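## Task

Coil the red wire around the reel as one strand laid in a single winding direction with no reversals, until the total unwound length left is less than a flange's radius. Only wire lying between the two flanges counts; wire beyond their rims or inside the centre hole does not. The reel must end up lying flat and entirely on the table.

## Robot and tools

Robot: two yam_ultra arms, left_arm and right_arm, each with a two-finger parallel gripper and a wrist camera. Fixed cameras cam_high and cam_low sit on a stand behind the arms; wrist views are cam_left_wrist and cam_right_wrist. All images are 672x504.

Frames: the scene frame has its origin at table-top height, midway between the nominal bases, +z up, +x out over the table, and left_arm on the +y side (camera image sides do not follow arm names). Calibrated bases: left_arm at (-0.031, +0.366, 0) m, right_arm at (+0.043, -0.236, 0) m, each turned slightly about z. Every hand pose an arm reports (end_effector_position in metres, end_effector_quat_wxyz), its velocities and targets are in that arm's own base frame. Fixed cameras and the table use the scene frame. The gripper's fingers point along its +z and close along its y; end_effector_position is the point between the pads, about 1 cm behind the tips. Reported poses can be a few centimetres off, and friction or load can leave a gripper resting a few centimetres short of its command without any contact.

The 14-number row, used by execute_actions and move: numbers 1-7 are left_arm's dx, dy, dz, rx, ry, rz, opening; numbers 8-14 are right_arm's same seven. Both arms always appear, even if one is idle. dx..rz are an offset (not a pose) from that arm's current Hand target, along the arm's own base axes; rx, ry, rz form one rotation vector applied about the Hand target position. Scale: 1.0 = 0.6 m or 180 degrees, range -1 to 1. Opening is absolute: +1 fully open (0.094 m), -1 closed. Sending six zeros re-commands the current Hand target; sending 0 as opening closes the gripper halfway, so repeat the present opening to keep it. Orientation commands are clipped to within 40 degrees of the measured orientation each step.

execute_actions(actions, cameras): actions is a list of actions; each action is up to 15 rows, one per 1/30 s step, and a short action holds its last row to fill 15 steps. All rows of one action are offsets from the Hand target at that action's start, so repeating an offset keeps moving further. An empty actions list returns images and the full state (scene number, task, temperatures). cameras: list of names, ["all"], or []; an unknown name voids the call.

move(target, speed, blend, opening_speed, grip_force, blocking, cameras): straight-line gripper paths toward target, which is one 14-number row or a list of up to 15 rows; every row is an offset from the Hand targets at the call's start, not from the previous row. speed in m/s, 0.002 to 2.9 (default 0.25), turning limited to twice that in rad/s; one value or one per target. blend in metres rounds corners between listed targets (0 means stop at each). opening_speed: rate on the -1..+1 scale per second, at least 0.2; use it to close gently. grip_force: newtons per pad, 10 to 50, one value or one per arm; it persists, and lower values close slowly. blocking=false returns after about 0.5 s while the move continues. Paths last at least 0.5 s and are cut off at 10 s. There is no collision avoidance; avoid routing a gripper near its own base. The result adds a move: line with the ending (done, off_target, moving, held, fault) and limits such as paced or held.

wait(seconds 0..10, cameras) lets the scene run holding commands. stop(cameras) brakes a running move. zoom_image(camera, region=[x0,y0,x1,y1] pixels, at most 504x504) enlarges part of the latest image of that camera. read_manual(section="licences") gives URDF licence text only. finished_scene(scene) ends the current scene irreversibly, giving its number.

Results: Hand target is the last commanded pose after clipping; next offsets start from it. grip_measured is the finger opening on the command scale (reads up to ~2.5 mm wide when empty, narrower than the part under squeeze). To release, command well above grip_measured. Joint velocities may be omitted when all are at noise level. Joint torques include gravity and wrap at ±28 N m for joints 1-3. Tool commands shows present gripper commands. MOTOR HOT appears at 75 °C; at 90 °C that arm folds away and stays idle; at 100 °C it collapses. Holding loads, stretching out, or pushing against something heats motors.

Avoid: dropping the reel or wire, letting anything leave the table, fast contacts or hard presses, collisions between the arms or grippers (a gripper closing on the other arm's fingers counts), strain on wrist-camera cables, and arm stops. A blocked arm keeps pressing until commanded back past its gripper. Objects may occasionally be nudged by outside pushes.

Each tool is called after "Emit:" by a JSON object that holds its "op" and its "data", one argument or row to a line.

## Session

Emit:
{"op": "execute_actions", "data": {
  "actions": []
}}

Scene clock: 0.00 s.
left_arm: end_effector_position=(+0.3939, +0.0183, +0.0938) grip_measured=+1.000 end_effector_quat_wxyz=(+0.562, -0.063, +0.824, +0.024) | right_arm: end_effector_position=(+0.4005, -0.0469, +0.1105) grip_measured=+1.000 end_effector_quat_wxyz=(+0.589, +0.106, +0.792, -0.123)
Joint positions: left_arm=[-0.012 1.508 0.377 0.753 -0.123 -0.082 0.094] | right_arm=[0.041 1.564 0.399 0.865 0.364 0.036 0.094]
Joint velocities: within noise
Joint torques (N m): no reading
Motor temperatures (°C): left_arm=[28 30 32 27 23 25 25] | right_arm=[24 29 28 32 23 25 23]
Heat: left arm: 32 °C; right arm: 32 °C.
Hand target: left_arm +0.3970, +0.0184, +0.1017; +0.572, -0.064, +0.818, +0.024 | right_arm +0.4009, -0.0472, +0.1117; +0.589, +0.106, +0.792, -0.124
Tool commands: left_gripper/opening=+1.0 right_gripper/opening=+1.0

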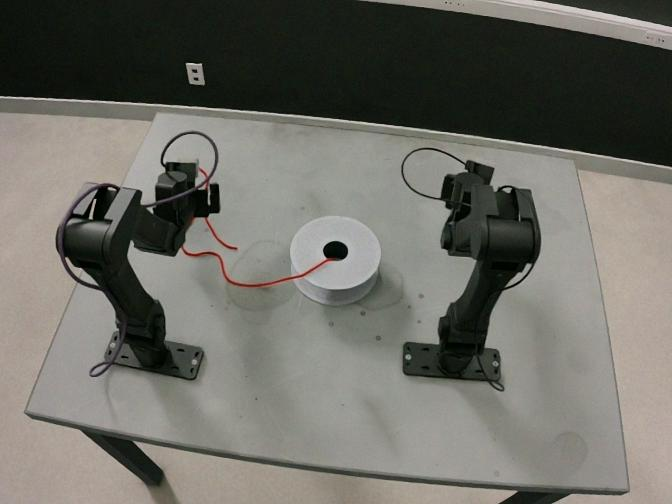

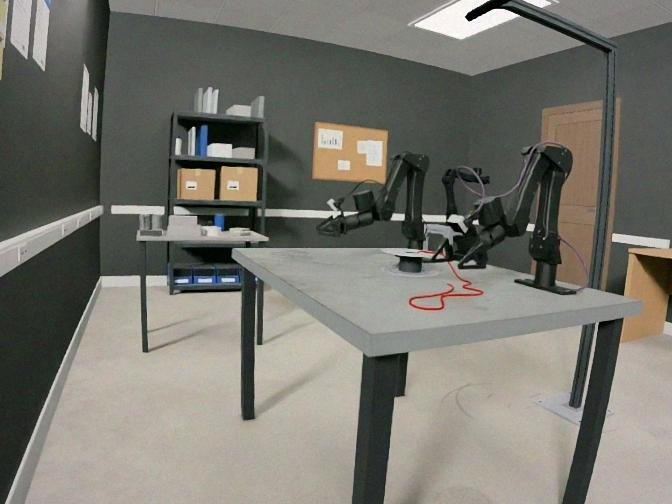

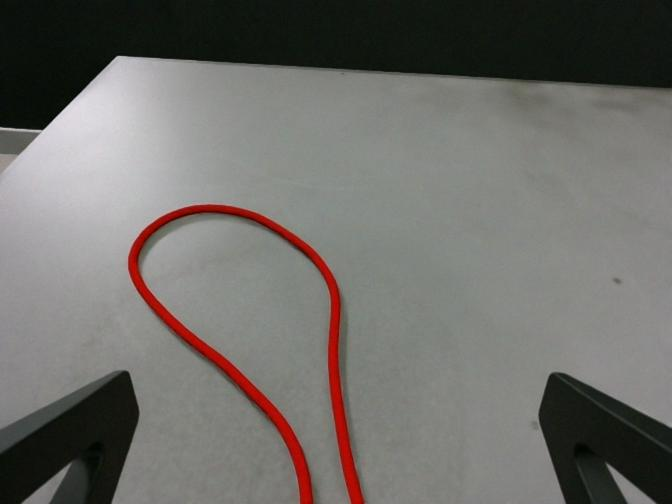

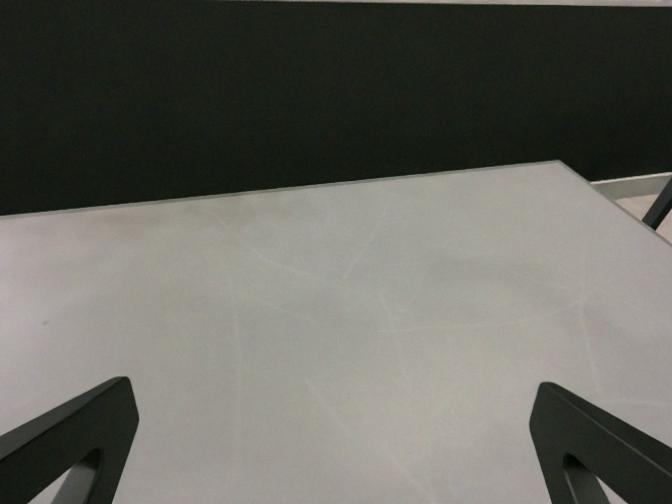

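Emit:
{"op": "zoom_image", "data": {
  "camera": "cam_high",
  "region": [160, 150, 420, 345]
}}

Emit:
{"op": "zoom_image", "data": {
  "camera": "cam_low",
  "region": [300, 130, 604, 330]
}}

Emit:
{"op": "zoom_image", "data": {
  "camera": "cam_high",
  "region": [275, 200, 400, 310]
}}

Scaled by 1.938 from the camera's 672x504 image, which has a finer 960x720 frame.

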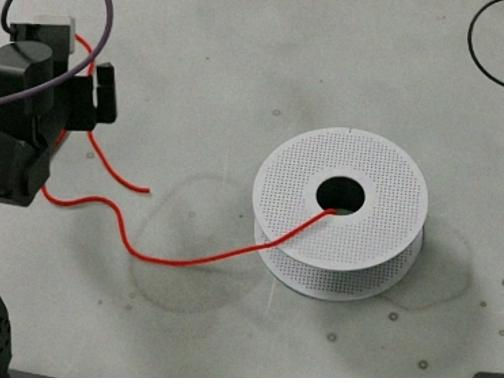

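Scaled by 1.658 from the camera's 672x504 image, which has a finer 960x720 frame.

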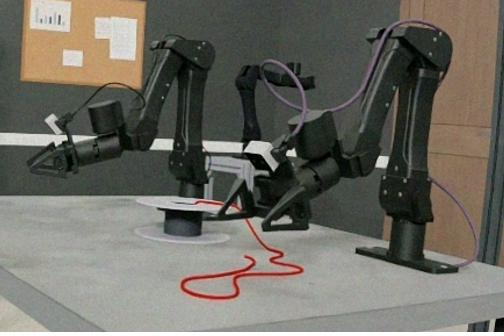

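Scaled by 4.032 from the camera's 672x504 image, which has a finer 960x720 frame.

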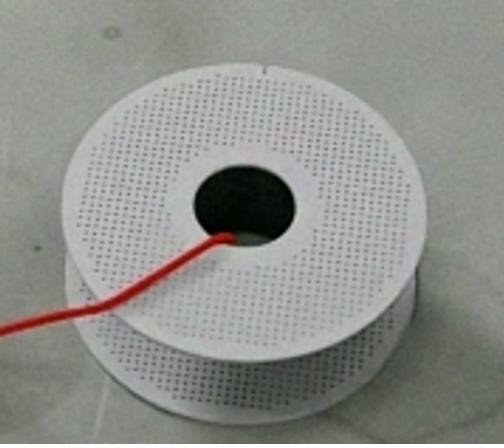

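Emit:
{"op": "move", "data": {
  "target": [-0.15,0,0.2,0,0,0,1,-0.49,0.34,0.18,-0.032,0.171,0.397,1],
  "cameras": ["all"]
}}

Scene clock: 15.17 s.
left_arm: end_effector_position=(+0.3057, +0.0194, +0.2040) grip_measured=+1.000 end_effector_quat_wxyz=(+0.555, -0.063, +0.829, +0.025) | right_arm: end_effector_position=(+0.1074, +0.1591, +0.2141) grip_measured=+1.000 end_effector_quat_wxyz=(+0.335, -0.435, +0.815, +0.183)
Joint positions: left_arm=[-0.012 0.73 0.511 -0.177 -0.123 -0.082 0.094] | right_arm=[0.936 0.576 0.874 -1.086 -0.038 -0.029 0.094]
Joint torques (N m): left_arm=[-0.62 -0.98 10.19 1.66 -0.12 -0.03] | right_arm=[0.65 1.54 9.69 1.38 0.13 0.08]
Heat: left arm: 33 °C; right arm: 34 °C.
Hand target: left_arm +0.3070, +0.0184, +0.2217; +0.572, -0.064, +0.818, +0.024 | right_arm +0.1069, +0.1568, +0.2197; +0.337, -0.432, +0.817, +0.180
Off the commanded pose: left_arm 0.018 m, 2 deg | right_arm 0.006 m, 1 deg.
move: off_target (left_arm)

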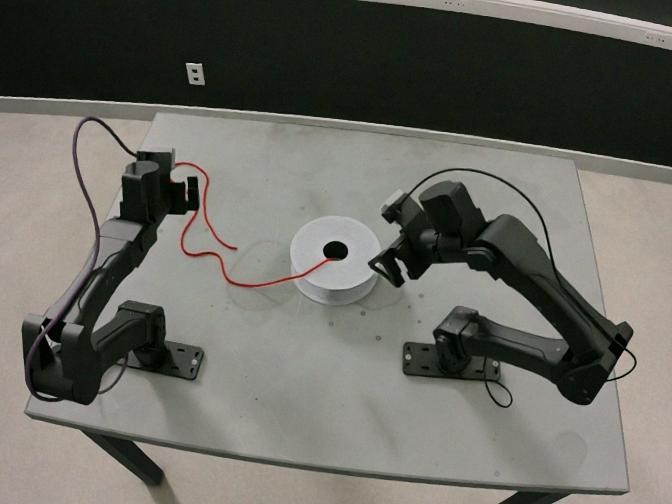

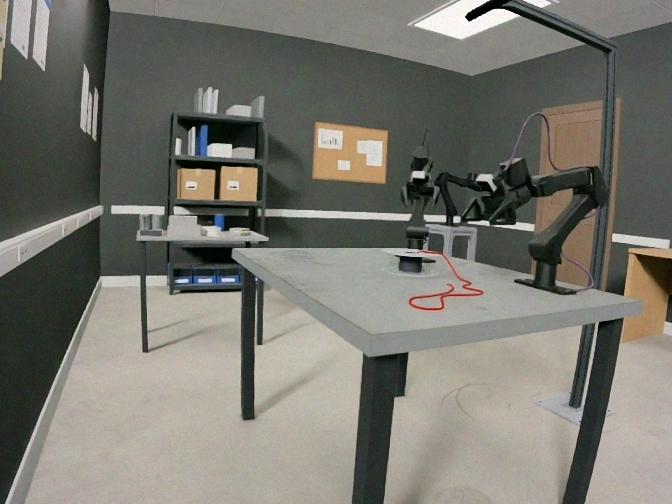

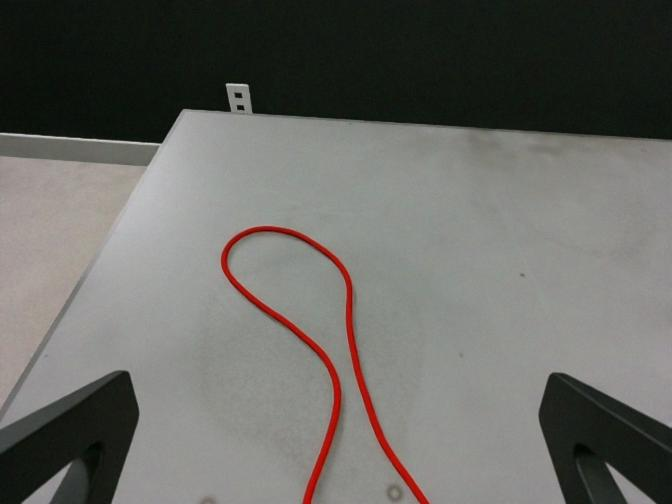

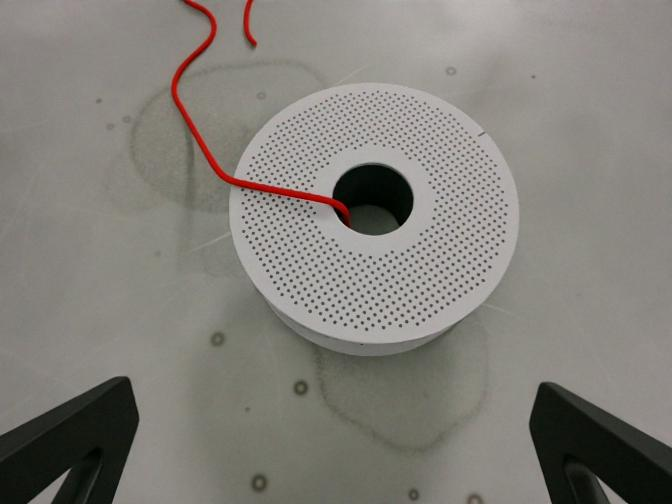

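Emit:
{"op": "zoom_image", "data": {
  "camera": "cam_right_wrist",
  "region": [220, 70, 530, 360]
}}

Emit:
{"op": "zoom_image", "data": {
  "camera": "cam_right_wrist",
  "region": [310, 140, 430, 250]
}}

Emit:
{"op": "zoom_image", "data": {
  "camera": "cam_low",
  "region": [370, 220, 500, 320]
}}

Scaled by 1.626 from the camera's 672x504 image, which has a finer 960x720 frame.

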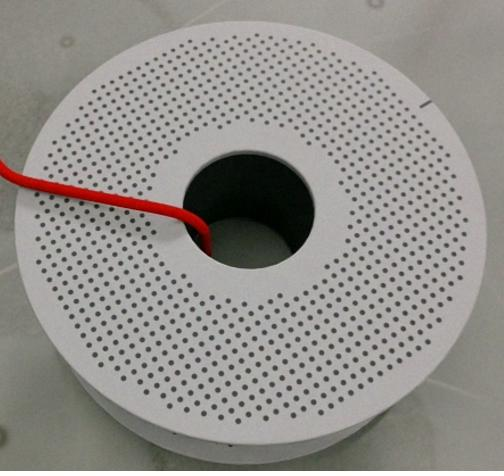

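Scaled by 4.200 from the camera's 672x504 image, which has a finer 960x720 frame.

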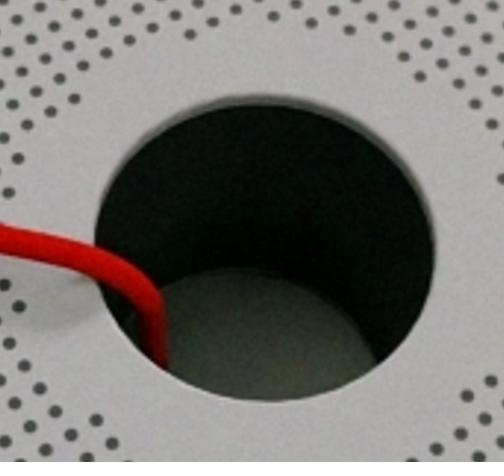

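Scaled by 3.877 from the camera's 672x504 image, which has a finer 960x720 frame.

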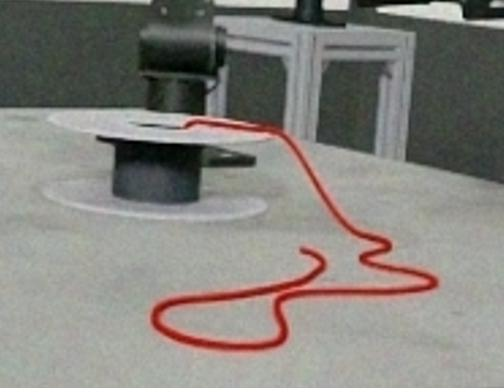

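Emit:
{"op": "move", "data": {
  "target": [0,0,0,0,0,0,1,0.205,0.222,0.042,-0.202,0.147,-0.022,1],
  "cameras": ["cam_high","cam_right_wrist"]
}}

Emit:
{"op": "zoom_image", "data": {
  "camera": "cam_right_wrist",
  "region": [170, 110, 500, 400]
}}

Scene clock: 26.23 s.
left_arm: end_effector_position=(+0.3057, +0.0194, +0.2040) grip_measured=+1.000 end_effector_quat_wxyz=(+0.555, -0.063, +0.829, +0.025) | right_arm: end_effector_position=(+0.2252, +0.2921, +0.2448) grip_measured=+1.000 end_effector_quat_wxyz=(+0.102, -0.440, +0.891, +0.057)
Joint positions: left_arm=[-0.012 0.73 0.511 -0.177 -0.123 -0.082 0.094] | right_arm=[0.904 1.824 2.055 -1.568 -0.015 -0.011 0.094]
Joint torques (N m): left_arm=[-0.62 -1.01 10.19 1.66 -0.13 -0.03] | right_arm=[-0.65 -8.43 8.91 0.52 0.1 0.1]
Heat: left arm: 33 °C; right arm: 34 °C.
Hand target: left_arm +0.3071, +0.0184, +0.2218; +0.572, -0.064, +0.818, +0.024 | right_arm +0.2300, +0.2900, +0.2450; +0.000, -0.435, +0.900, +0.000
Off the commanded pose: left_arm 0.018 m, 2 deg | right_arm 0.005 m, 13 deg.
joint sent to its limit (right arm) — joint 4 (wrist pitch), lower limit. The joint targets are off in orientation, not in position.
move: off_target (left_arm, right_arm)
Images, in order (width x height): cam_high 672x504, cam_right_wrist 672x504.

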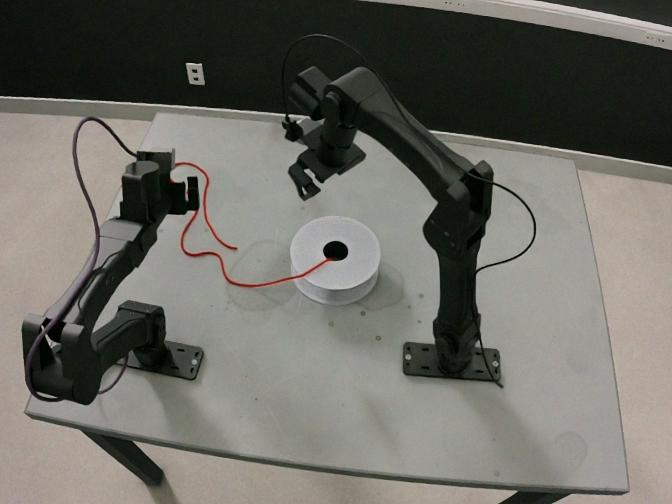

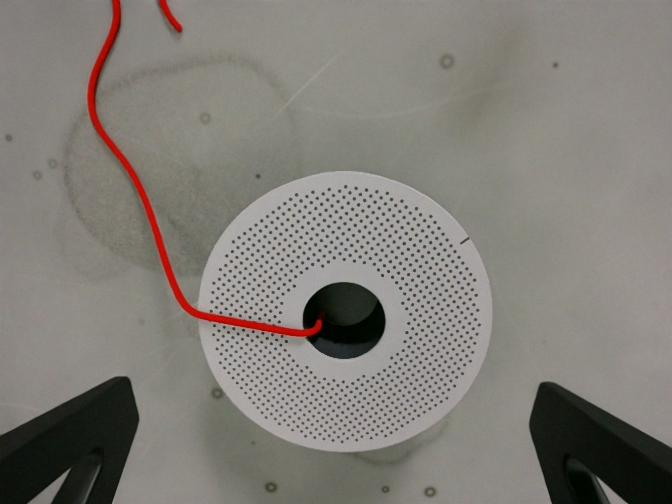

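Scaled by 1.527 from the camera's 672x504 image, which has a finer 960x720 frame.

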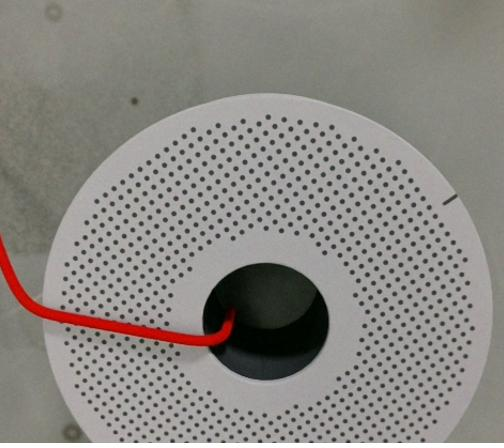

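Emit:
{"op": "zoom_image", "data": {
  "camera": "cam_right_wrist",
  "region": [290, 270, 400, 370]
}}

Scaled by 4.582 from the camera's 672x504 image, which has a finer 960x720 frame.

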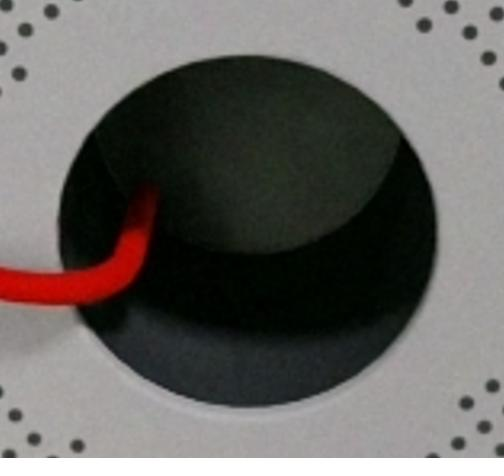

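Emit:
{"op": "move", "data": {
  "target": [
    [-0.243,-0.35,-0.05,-0.032,-0.113,-0.316,1,0,0,0,0,0,0,1],
    [-0.243,-0.35,-0.237,-0.032,-0.113,-0.316,1,0,0,0,0,0,0,1]
  ],
  "cameras": ["all"]
}}

Emit:
{"op": "zoom_image", "data": {
  "camera": "cam_left_wrist",
  "region": [150, 100, 550, 400]
}}

Scene clock: 43.60 s.
left_arm: end_effector_position=(+0.1616, -0.1914, +0.1246) grip_measured=+1.000 end_effector_quat_wxyz=(+0.559, +0.331, +0.712, -0.266) | right_arm: end_effector_position=(+0.2251, +0.2920, +0.2448) grip_measured=+1.000 end_effector_quat_wxyz=(+0.102, -0.440, +0.891, +0.057)
Joint positions: left_arm=[-0.861 0.102 0.012 -0.147 0.018 -0.005 0.094] | right_arm=[0.904 1.824 2.055 -1.568 -0.015 -0.011 0.094]
Joint torques (N m): left_arm=[0.02 1.1 7.28 1.89 0 0] | right_arm=[-0.7 -8.42 8.95 0.54 0.09 0.11]
Heat: left arm: 34 °C; right arm: 33 °C.
Hand target: left_arm +0.1622, -0.1920, +0.1308; +0.568, +0.328, +0.705, -0.270 (not the last commanded pose) | right_arm +0.2300, +0.2900, +0.2450; +0.000, -0.435, +0.900, +0.000
Off the commanded pose: left_arm 0.045 m, 14 deg | right_arm 0.005 m, 13 deg.
joint sent to its limit (right arm) — joint 4 (wrist pitch), lower limit. The joint targets are off in orientation, not in position.
move: held (left_arm; a check stopped the path), off_target (right_arm); limits=held
pose unreachable (left arm): on one or more control steps of this call, first in action 0 (counted from 0), this arm could not follow its commanded pose, so it was not sent that pose on those steps. It may still have moved: this result reports where it is.
cause: moving toward the commanded pose would bring two parts of the arm too close to each other (its upper arm (the part past joint 2) and its wrist (the part past joint 5), with joints 3 (elbow) to 5 (wrist yaw) between them, 7 mm apart when it was first held).

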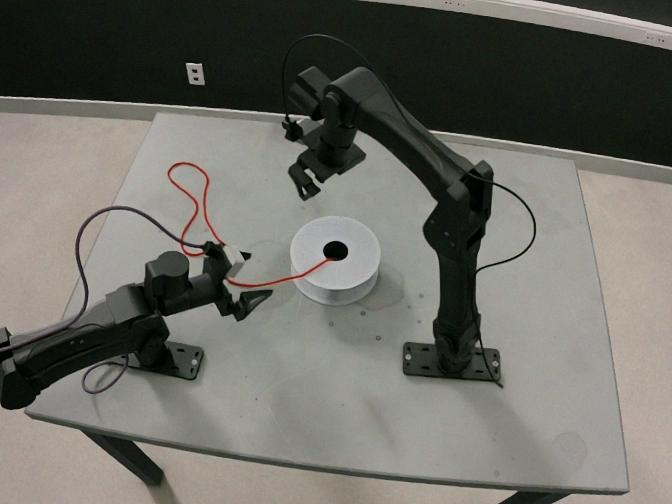

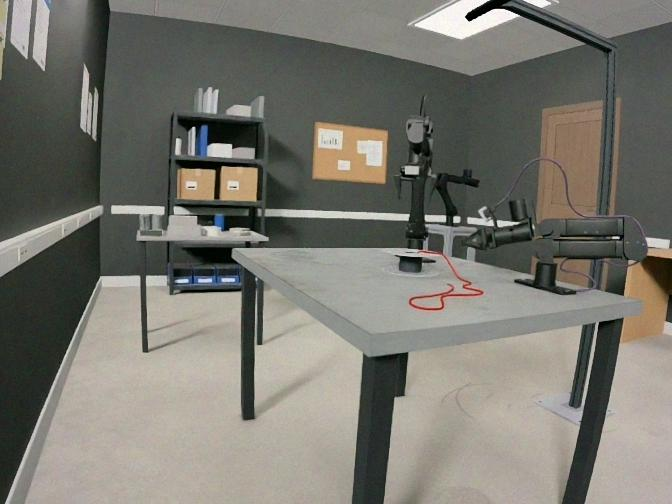

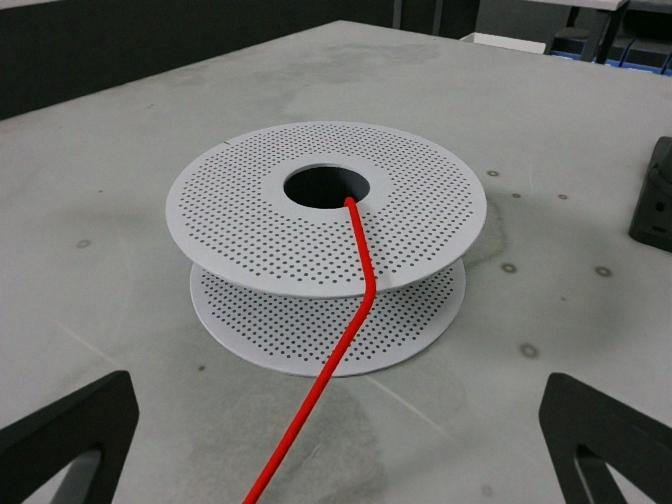

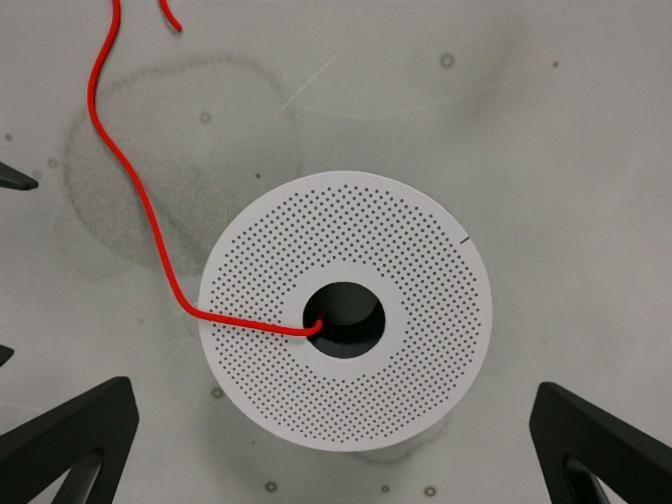

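Scaled by 1.260 from the camera's 672x504 image, which has a finer 960x720 frame.

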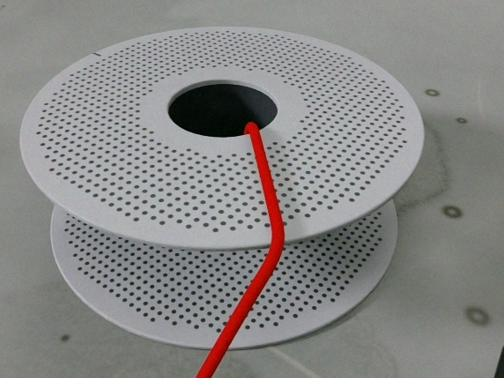

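Emit:
{"op": "move", "data": {
  "target": [0.097,0.12,0.0,0.152,0.102,-0.053,1,0,0,0,0,0,0,1],
  "cameras": ["all"]
}}

Scene clock: 59.73 s.
left_arm: end_effector_position=(+0.2158, -0.1186, +0.1190) grip_measured=+1.000 end_effector_quat_wxyz=(+0.320, +0.458, +0.807, -0.189) | right_arm: end_effector_position=(+0.2251, +0.2920, +0.2448) grip_measured=+1.000 end_effector_quat_wxyz=(+0.102, -0.440, +0.891, +0.057)
Joint positions: left_arm=[-0.077 0.966 0.63 -0.742 0.606 0.799 0.094] | right_arm=[0.904 1.824 2.055 -1.568 -0.015 -0.011 0.094]
Joint torques (N m): left_arm=[0.66 -0.76 9.58 0.85 0.53 0.06] | right_arm=[-0.77 -8.49 8.96 0.53 0.1 0.1]
Heat: left arm: 33 °C; right arm: 33 °C.
Hand target: left_arm +0.2204, -0.1201, +0.1307; +0.332, +0.462, +0.800, -0.191 | right_arm +0.2300, +0.2900, +0.2450; +0.000, -0.435, +0.900, +0.000
Off the commanded pose: left_arm 0.013 m, 2 deg | right_arm 0.005 m, 13 deg.
joint sent to its limit (right arm) — joint 4 (wrist pitch), lower limit. The joint targets are off in orientation, not in position.
move: off_target (left_arm, right_arm)

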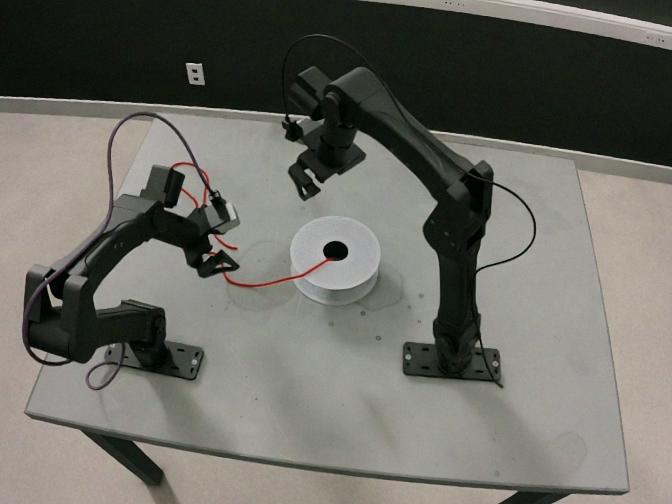

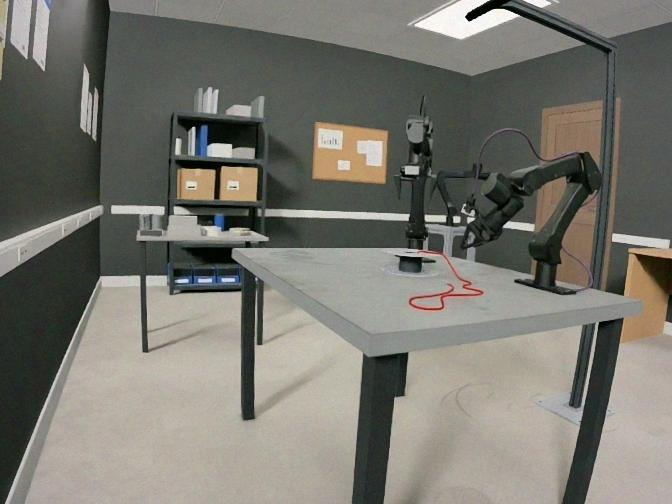

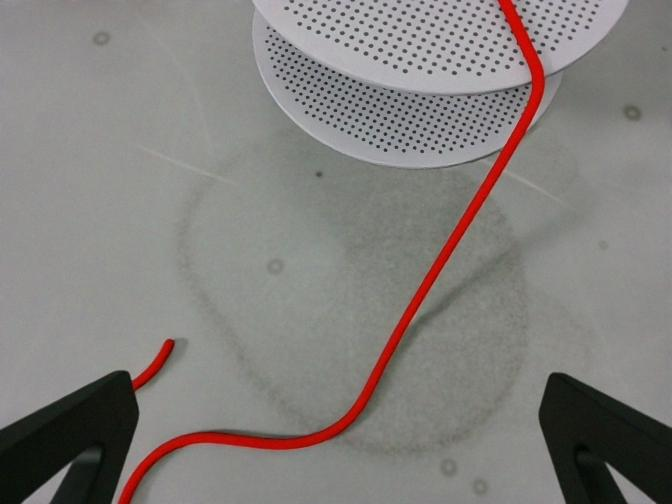

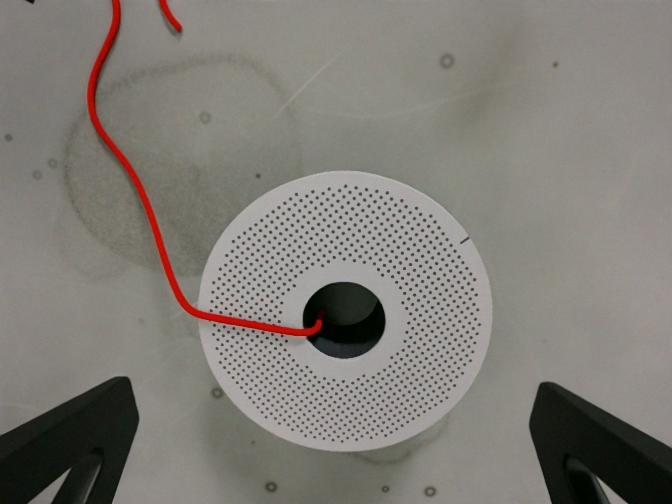

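Emit:
{"op": "move", "data": {
  "target": [-0.021,-0.044,-0.148,0,0,-0.111,1,0,0,0,0,0,0,1],
  "cameras": ["cam_low","cam_left_wrist"],
  "speed": 0.12
}}

Emit:
{"op": "zoom_image", "data": {
  "camera": "cam_low",
  "region": [370, 190, 540, 320]
}}

Scene clock: 65.60 s.
left_arm: end_effector_position=(+0.2089, -0.1413, +0.0406) grip_measured=+1.000 end_effector_quat_wxyz=(+0.286, +0.588, +0.719, -0.237) | right_arm: end_effector_position=(+0.2251, +0.2920, +0.2448) grip_measured=+1.000 end_effector_quat_wxyz=(+0.102, -0.440, +0.891, +0.057)
Joint positions: left_arm=[-0.109 1.319 0.512 -0.487 0.719 1.158 0.094] | right_arm=[0.904 1.824 2.055 -1.568 -0.015 -0.011 0.094]
Joint torques (N m): left_arm=[-0.64 -2.14 4.94 0.8 0.7 0.08] | right_arm=[-0.65 -8.4 8.98 0.52 0.1 0.09]
Heat: left arm: 33 °C; right arm: 33 °C.
Hand target: left_arm +0.2078, -0.1464, +0.0418; +0.294, +0.594, +0.708, -0.245 | right_arm +0.2300, +0.2900, +0.2450; +0.000, -0.435, +0.900, +0.000
Off the commanded pose: left_arm 0.005 m, 2 deg | right_arm 0.005 m, 13 deg.
joint sent to its limit (right arm) — joint 4 (wrist pitch), lower limit. The joint targets are off in orientation, not in position.
move: off_target (right_arm)
Images, in order (width x height): cam_low 672x504, cam_left_wrist 672x504.

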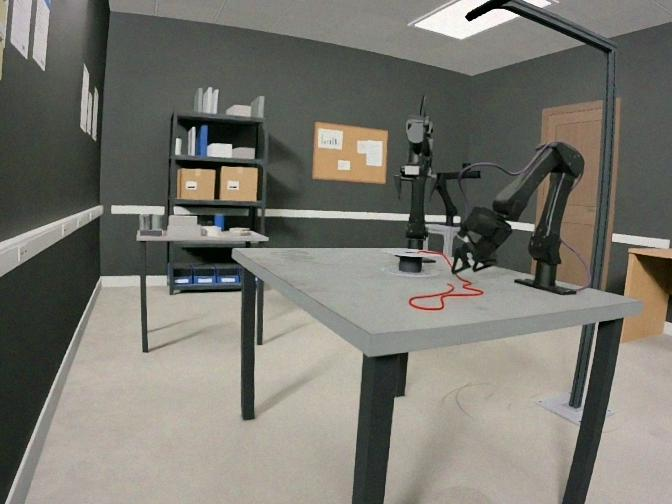

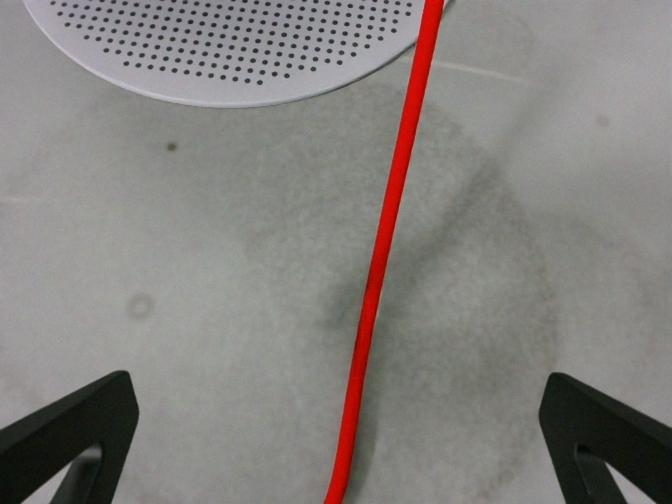

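Scaled by 2.965 from the camera's 672x504 image, which has a finer 960x720 frame.

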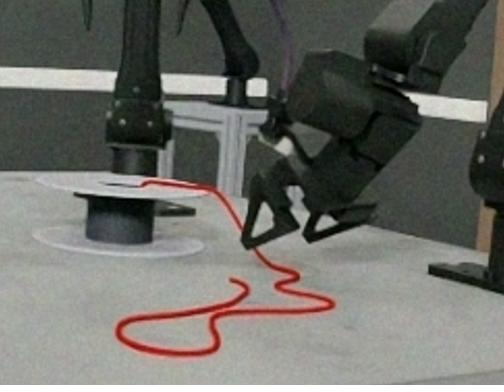

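Emit:
{"op": "move", "data": {
  "target": [0.0,-0.01,-0.033,0,0,0,1,0,0,0,0,0,0,1],
  "cameras": ["cam_low","cam_left_wrist"],
  "speed": 0.08
}}

Emit:
{"op": "zoom_image", "data": {
  "camera": "cam_low",
  "region": [430, 220, 510, 290]
}}

Scene clock: 67.80 s.
left_arm: end_effector_position=(+0.2093, -0.1487, +0.0221) grip_measured=+1.000 end_effector_quat_wxyz=(+0.290, +0.593, +0.712, -0.238) | right_arm: end_effector_position=(+0.2251, +0.2920, +0.2448) grip_measured=+1.000 end_effector_quat_wxyz=(+0.102, -0.440, +0.891, +0.057)
Joint positions: left_arm=[-0.141 1.384 0.46 -0.342 0.719 1.133 0.094] | right_arm=[0.904 1.824 2.055 -1.568 -0.015 -0.011 0.094]
Joint torques (N m): left_arm=[-0.64 -2.36 4.46 0.77 0.57 -0.04] | right_arm=[-0.75 -8.44 9.03 0.54 0.1 0.1]
Heat: left arm: 33 °C; right arm: 33 °C.
Hand target: left_arm +0.2077, -0.1524, +0.0220; +0.294, +0.594, +0.708, -0.245 | right_arm +0.2300, +0.2900, +0.2450; +0.000, -0.435, +0.900, +0.000
Off the commanded pose: left_arm 0.004 m, 1 deg | right_arm 0.005 m, 13 deg.
joint sent to its limit (right arm) — joint 4 (wrist pitch), lower limit. The joint targets are off in orientation, not in position.
move: off_target (right_arm)
Images, in order (width x height): cam_low 672x504, cam_left_wrist 672x504.

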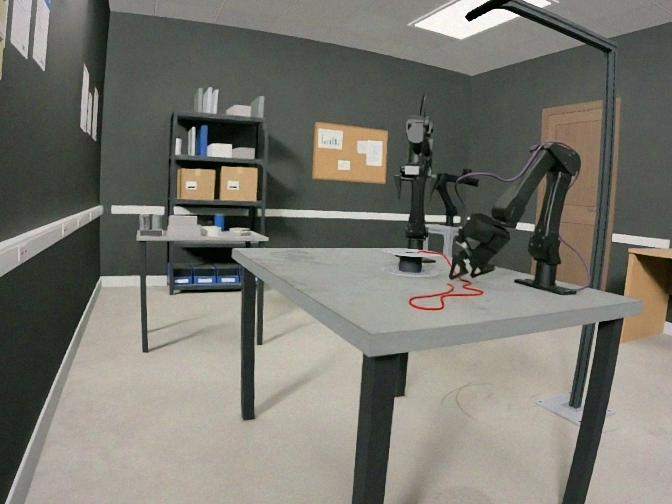

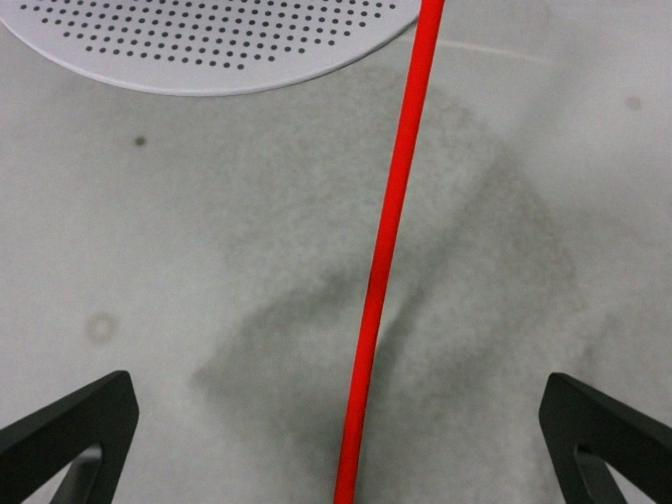

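Scaled by 6.300 from the camera's 672x504 image, which has a finer 960x720 frame.

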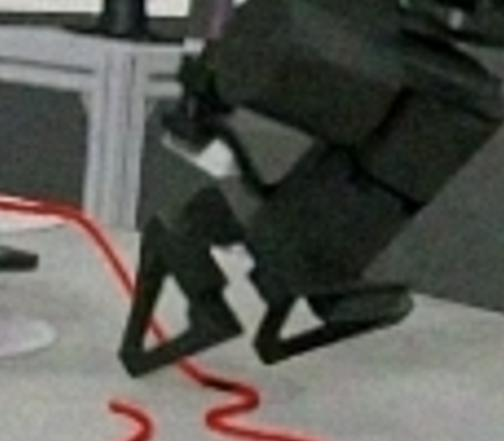

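Emit:
{"op": "move", "data": {
  "target": [0.0,0,0,0,0,0,-0.93,0,0,0,0,0,0,1],
  "cameras": ["cam_low","cam_left_wrist"],
  "opening_speed": 1.0,
  "grip_force": 25
}}

Emit:
{"op": "zoom_image", "data": {
  "camera": "cam_low",
  "region": [430, 220, 510, 290]
}}

Scene clock: 75.00 s.
left_arm: end_effector_position=(+0.2095, -0.1487, +0.0222) grip_measured=-0.928 end_effector_quat_wxyz=(+0.291, +0.593, +0.712, -0.238) | right_arm: end_effector_position=(+0.2251, +0.2920, +0.2448) grip_measured=+1.000 end_effector_quat_wxyz=(+0.102, -0.440, +0.891, +0.057)
Joint positions: left_arm=[-0.141 1.384 0.46 -0.341 0.719 1.132 0.003] | right_arm=[0.904 1.824 2.055 -1.568 -0.015 -0.011 0.094]
Joint torques (N m): left_arm=[-0.64 -2.33 4.46 0.81 0.57 -0.04] | right_arm=[-0.75 -8.46 8.98 0.53 0.1 0.08]
Heat: left arm: 33 °C; right arm: 33 °C.
Hand target: left_arm +0.2077, -0.1524, +0.0220; +0.294, +0.594, +0.708, -0.245 | right_arm +0.2300, +0.2900, +0.2450; +0.000, -0.435, +0.900, +0.000
Off the commanded pose: left_arm 0.004 m, 1 deg | right_arm 0.005 m, 13 deg.
joint sent to its limit (right arm) — joint 4 (wrist pitch), lower limit. The joint targets are off in orientation, not in position.
grip_force (N): 25, 25
move: off_target (right_arm)
Images, in order (width x height): cam_low 672x504, cam_left_wrist 672x504.

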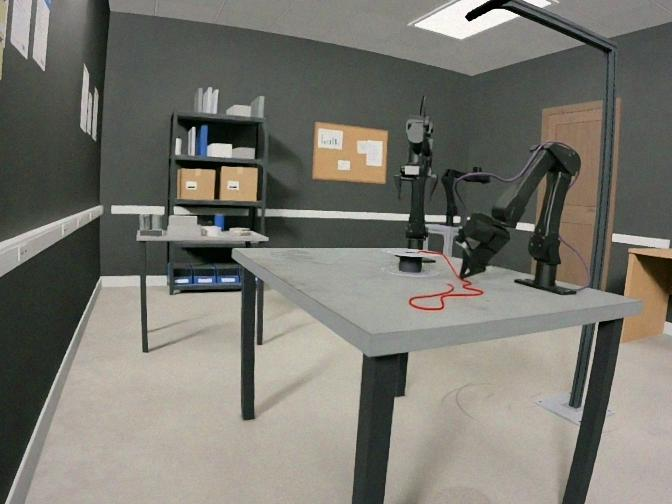

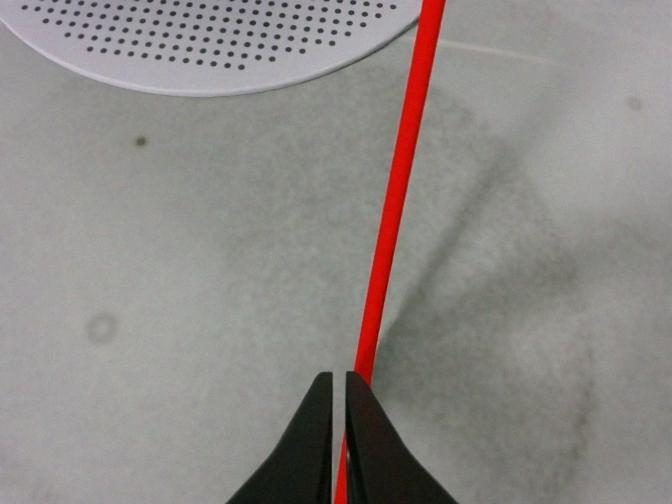

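Scaled by 6.300 from the camera's 672x504 image, which has a finer 960x720 frame.

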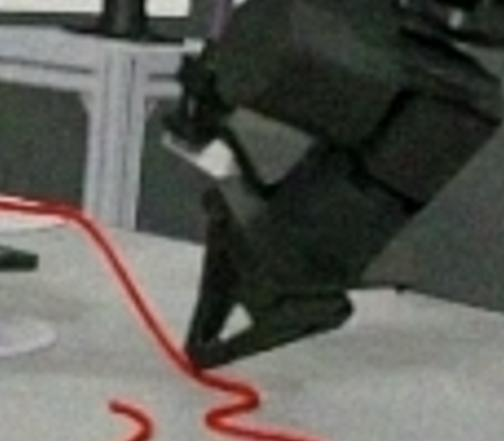

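Emit:
{"op": "move", "data": {
  "target": [
    [0.0,0,0,0,0,0,-0.4,0,0,0,0,0,0,1],
    [0.008,0,-0.023,0,0,0,-0.4,0,0,0,0,0,0,1],
    [0.008,0,-0.023,0,0,0,-0.9,0,0,0,0,0,0,1]
  ],
  "cameras": ["cam_left_wrist"],
  "speed": 0.05
}}

Emit:
{"op": "zoom_image", "data": {
  "camera": "cam_left_wrist",
  "region": [220, 320, 440, 504]
}}

Scene clock: 79.93 s.
left_arm: end_effector_position=(+0.2177, -0.1536, +0.0151) grip_measured=-0.898 end_effector_quat_wxyz=(+0.304, +0.594, +0.703, -0.244) | right_arm: end_effector_position=(+0.2251, +0.2920, +0.2448) grip_measured=+1.000 end_effector_quat_wxyz=(+0.102, -0.440, +0.891, +0.057)
Joint positions: left_arm=[-0.141 1.455 0.454 -0.243 0.747 1.132 0.005] | right_arm=[0.904 1.824 2.055 -1.568 -0.015 -0.011 0.094]
Joint torques (N m): left_arm=[-0.34 -2.3 3.59 0.7 0.28 0] | right_arm=[-0.8 -8.35 9.03 0.52 0.13 0.12]
Heat: left arm: 33 °C; right arm: 32 °C.
Hand target: left_arm +0.2126, -0.1524, +0.0082; +0.294, +0.594, +0.708, -0.245 | right_arm +0.2300, +0.2900, +0.2450; +0.000, -0.435, +0.900, +0.000
Off the commanded pose: left_arm 0.009 m, 1 deg | right_arm 0.005 m, 13 deg.
joint sent to its limit (right arm) — joint 4 (wrist pitch), lower limit. The joint targets are off in orientation, not in position.
grip_force (N): 25, 25
move: off_target (right_arm)
Images, in order (width x height): cam_left_wrist 672x504.

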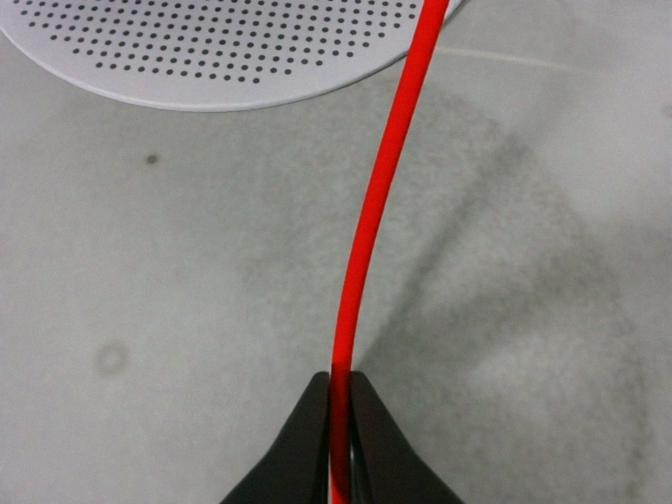

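Scaled by 2.291 from the camera's 672x504 image, which has a finer 960x720 frame.

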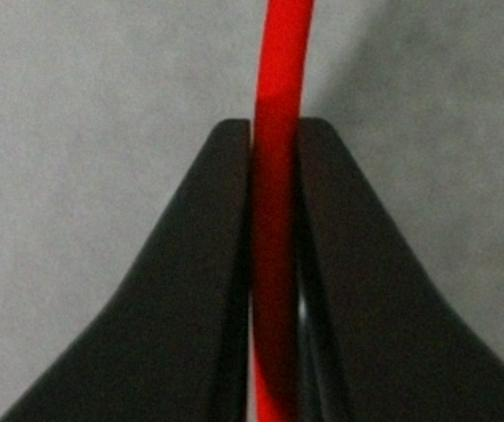

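Emit:
{"op": "move", "data": {
  "target": [0,0,0,0,0,0,-0.9,-0.05,-0.06,-0.208,0,0,0.119,-0.8],
  "cameras": ["cam_high","cam_low","cam_right_wrist"],
  "speed": 0.15
}}

Scene clock: 87.47 s.
left_arm: end_effector_position=(+0.2177, -0.1536, +0.0151) grip_measured=-0.898 end_effector_quat_wxyz=(+0.304, +0.594, +0.703, -0.244) | right_arm: end_effector_position=(+0.1984, +0.2553, +0.1144) grip_measured=-0.798 end_effector_quat_wxyz=(-0.016, -0.591, +0.806, +0.001)
Joint positions: left_arm=[-0.141 1.455 0.454 -0.243 0.747 1.132 0.005] | right_arm=[0.901 1.797 1.513 -1.318 -0.01 -0.364 0.009]
Joint torques (N m): left_arm=[-0.34 -2.32 3.62 0.71 0.27 0] | right_arm=[-0.09 -12.4 5.93 0.28 0.11 -0.11]
Heat: left arm: 33 °C; right arm: 32 °C.
Hand target: left_arm +0.2126, -0.1524, +0.0082; +0.294, +0.594, +0.708, -0.245 | right_arm +0.1999, +0.2540, +0.1201; +0.000, -0.595, +0.804, +0.000
Off the commanded pose: left_arm 0.009 m, 1 deg | right_arm 0.006 m, 2 deg.
grip_force (N): 25, 25
move: done
Images, in order (width x height): cam_high 672x504, cam_low 672x504, cam_right_wrist 672x504.

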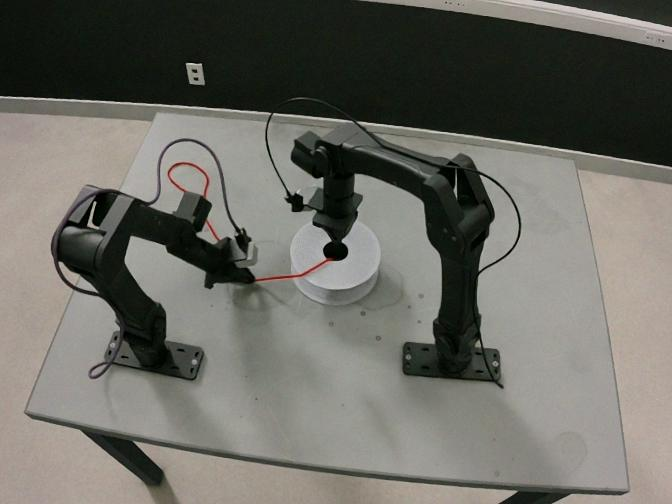

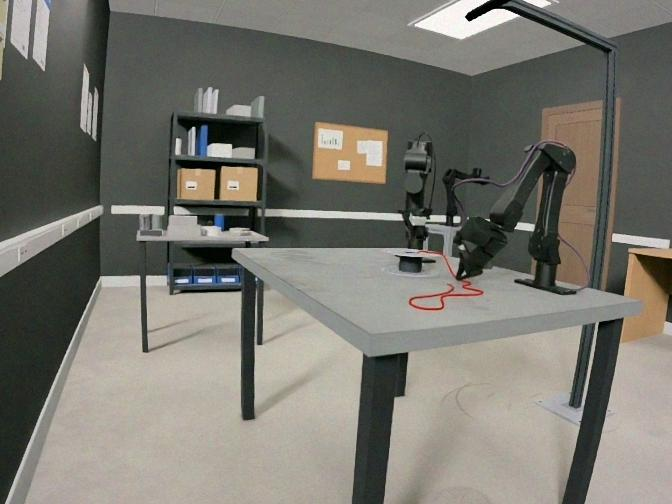

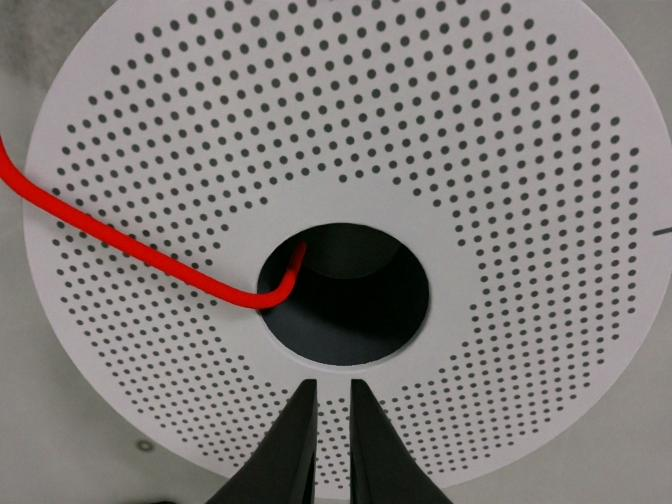

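Emit:
{"op": "move", "data": {
  "target": [0,0,0,0,0,0,-0.9,0.007,0.003,-0.045,0,0,0,-0.8],
  "cameras": ["cam_right_wrist"],
  "speed": 0.08
}}

Scene clock: 91.17 s.
left_arm: end_effector_position=(+0.2177, -0.1536, +0.0151) grip_measured=-0.898 end_effector_quat_wxyz=(+0.304, +0.594, +0.703, -0.244) | right_arm: end_effector_position=(+0.2009, +0.2585, +0.0944) grip_measured=-0.798 end_effector_quat_wxyz=(-0.005, -0.594, +0.804, +0.004)
Joint positions: left_arm=[-0.141 1.455 0.454 -0.243 0.747 1.132 0.005] | right_arm=[0.901 1.797 1.434 -1.215 -0.01 -0.371 0.009]
Joint torques (N m): left_arm=[-0.31 -2.3 3.63 0.71 0.27 0] | right_arm=[-0.7 -10.39 6.06 0.35 0.09 -0.11]
Heat: left arm: 33 °C; right arm: 33 °C.
Hand target: left_arm +0.2126, -0.1524, +0.0082; +0.294, +0.594, +0.708, -0.245 | right_arm +0.2042, +0.2558, +0.0932; +0.000, -0.595, +0.804, +0.000
Off the commanded pose: left_arm 0.009 m, 1 deg | right_arm 0.004 m, 1 deg.
grip_force (N): 25, 25
move: done
Images, in order (width x height): cam_right_wrist 672x504.

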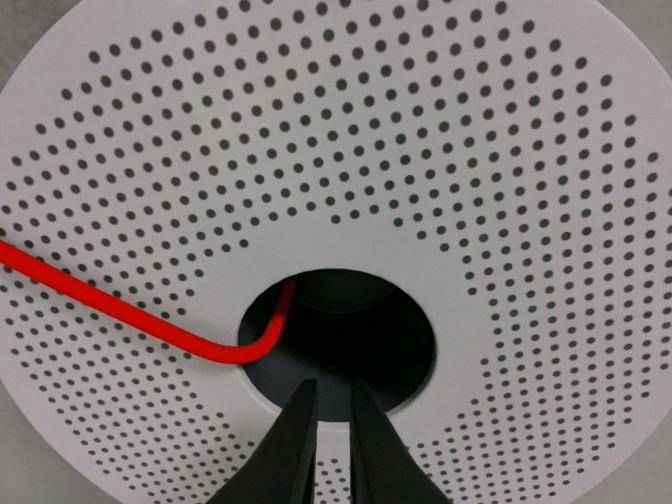

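Emit:
{"op": "move", "data": {
  "target": [0,0,0,0,0,0,-0.9,0,0,-0.063,0,0,0,-0.85],
  "cameras": ["cam_high","cam_right_wrist"],
  "speed": 0.05
}}

Scene clock: 95.17 s.
left_arm: end_effector_position=(+0.2177, -0.1536, +0.0151) grip_measured=-0.898 end_effector_quat_wxyz=(+0.304, +0.594, +0.703, -0.244) | right_arm: end_effector_position=(+0.2016, +0.2594, +0.0641) grip_measured=-0.848 end_effector_quat_wxyz=(+0.007, -0.594, +0.804, +0.007)
Joint positions: left_arm=[-0.141 1.455 0.454 -0.243 0.747 1.132 0.005] | right_arm=[0.901 1.8 1.315 -1.07 -0.01 -0.371 0.007]
Joint torques (N m): left_arm=[-0.31 -2.32 3.62 0.71 0.28 0] | right_arm=[-0.81 -8.42 6.01 0.36 0.09 -0.11]
Heat: left arm: 32 °C; right arm: 33 °C.
Hand target: left_arm +0.2126, -0.1524, +0.0082; +0.294, +0.594, +0.708, -0.245 | right_arm +0.2041, +0.2558, +0.0554; +0.000, -0.595, +0.804, +0.000
Off the commanded pose: left_arm 0.009 m, 1 deg | right_arm 0.010 m, 1 deg.
grip_force (N): 25, 25
move: done
Images, in order (width x height): cam_high 672x504, cam_right_wrist 672x504.

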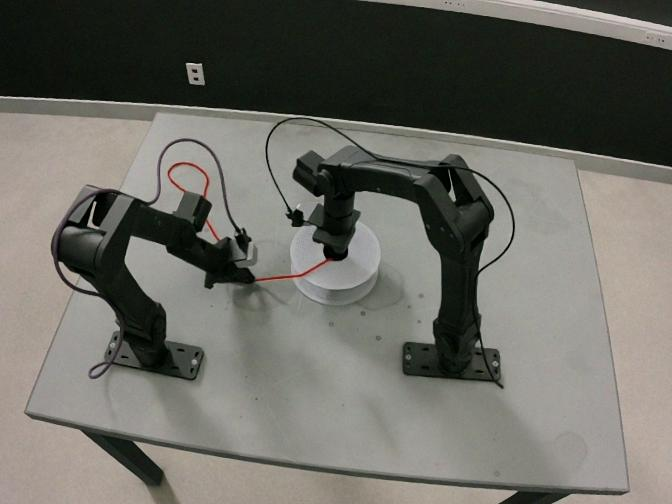

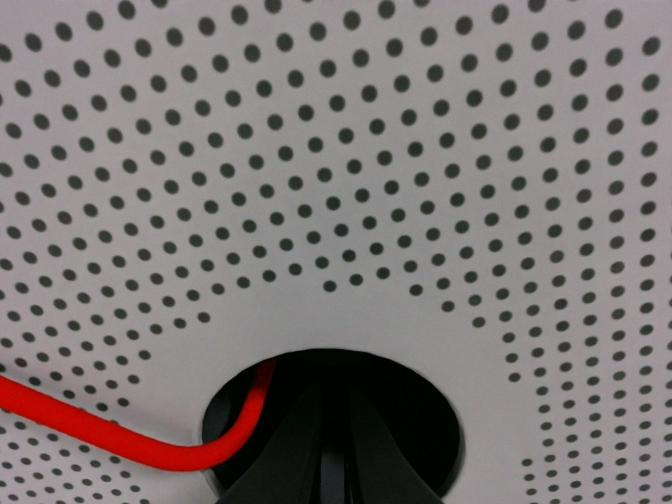

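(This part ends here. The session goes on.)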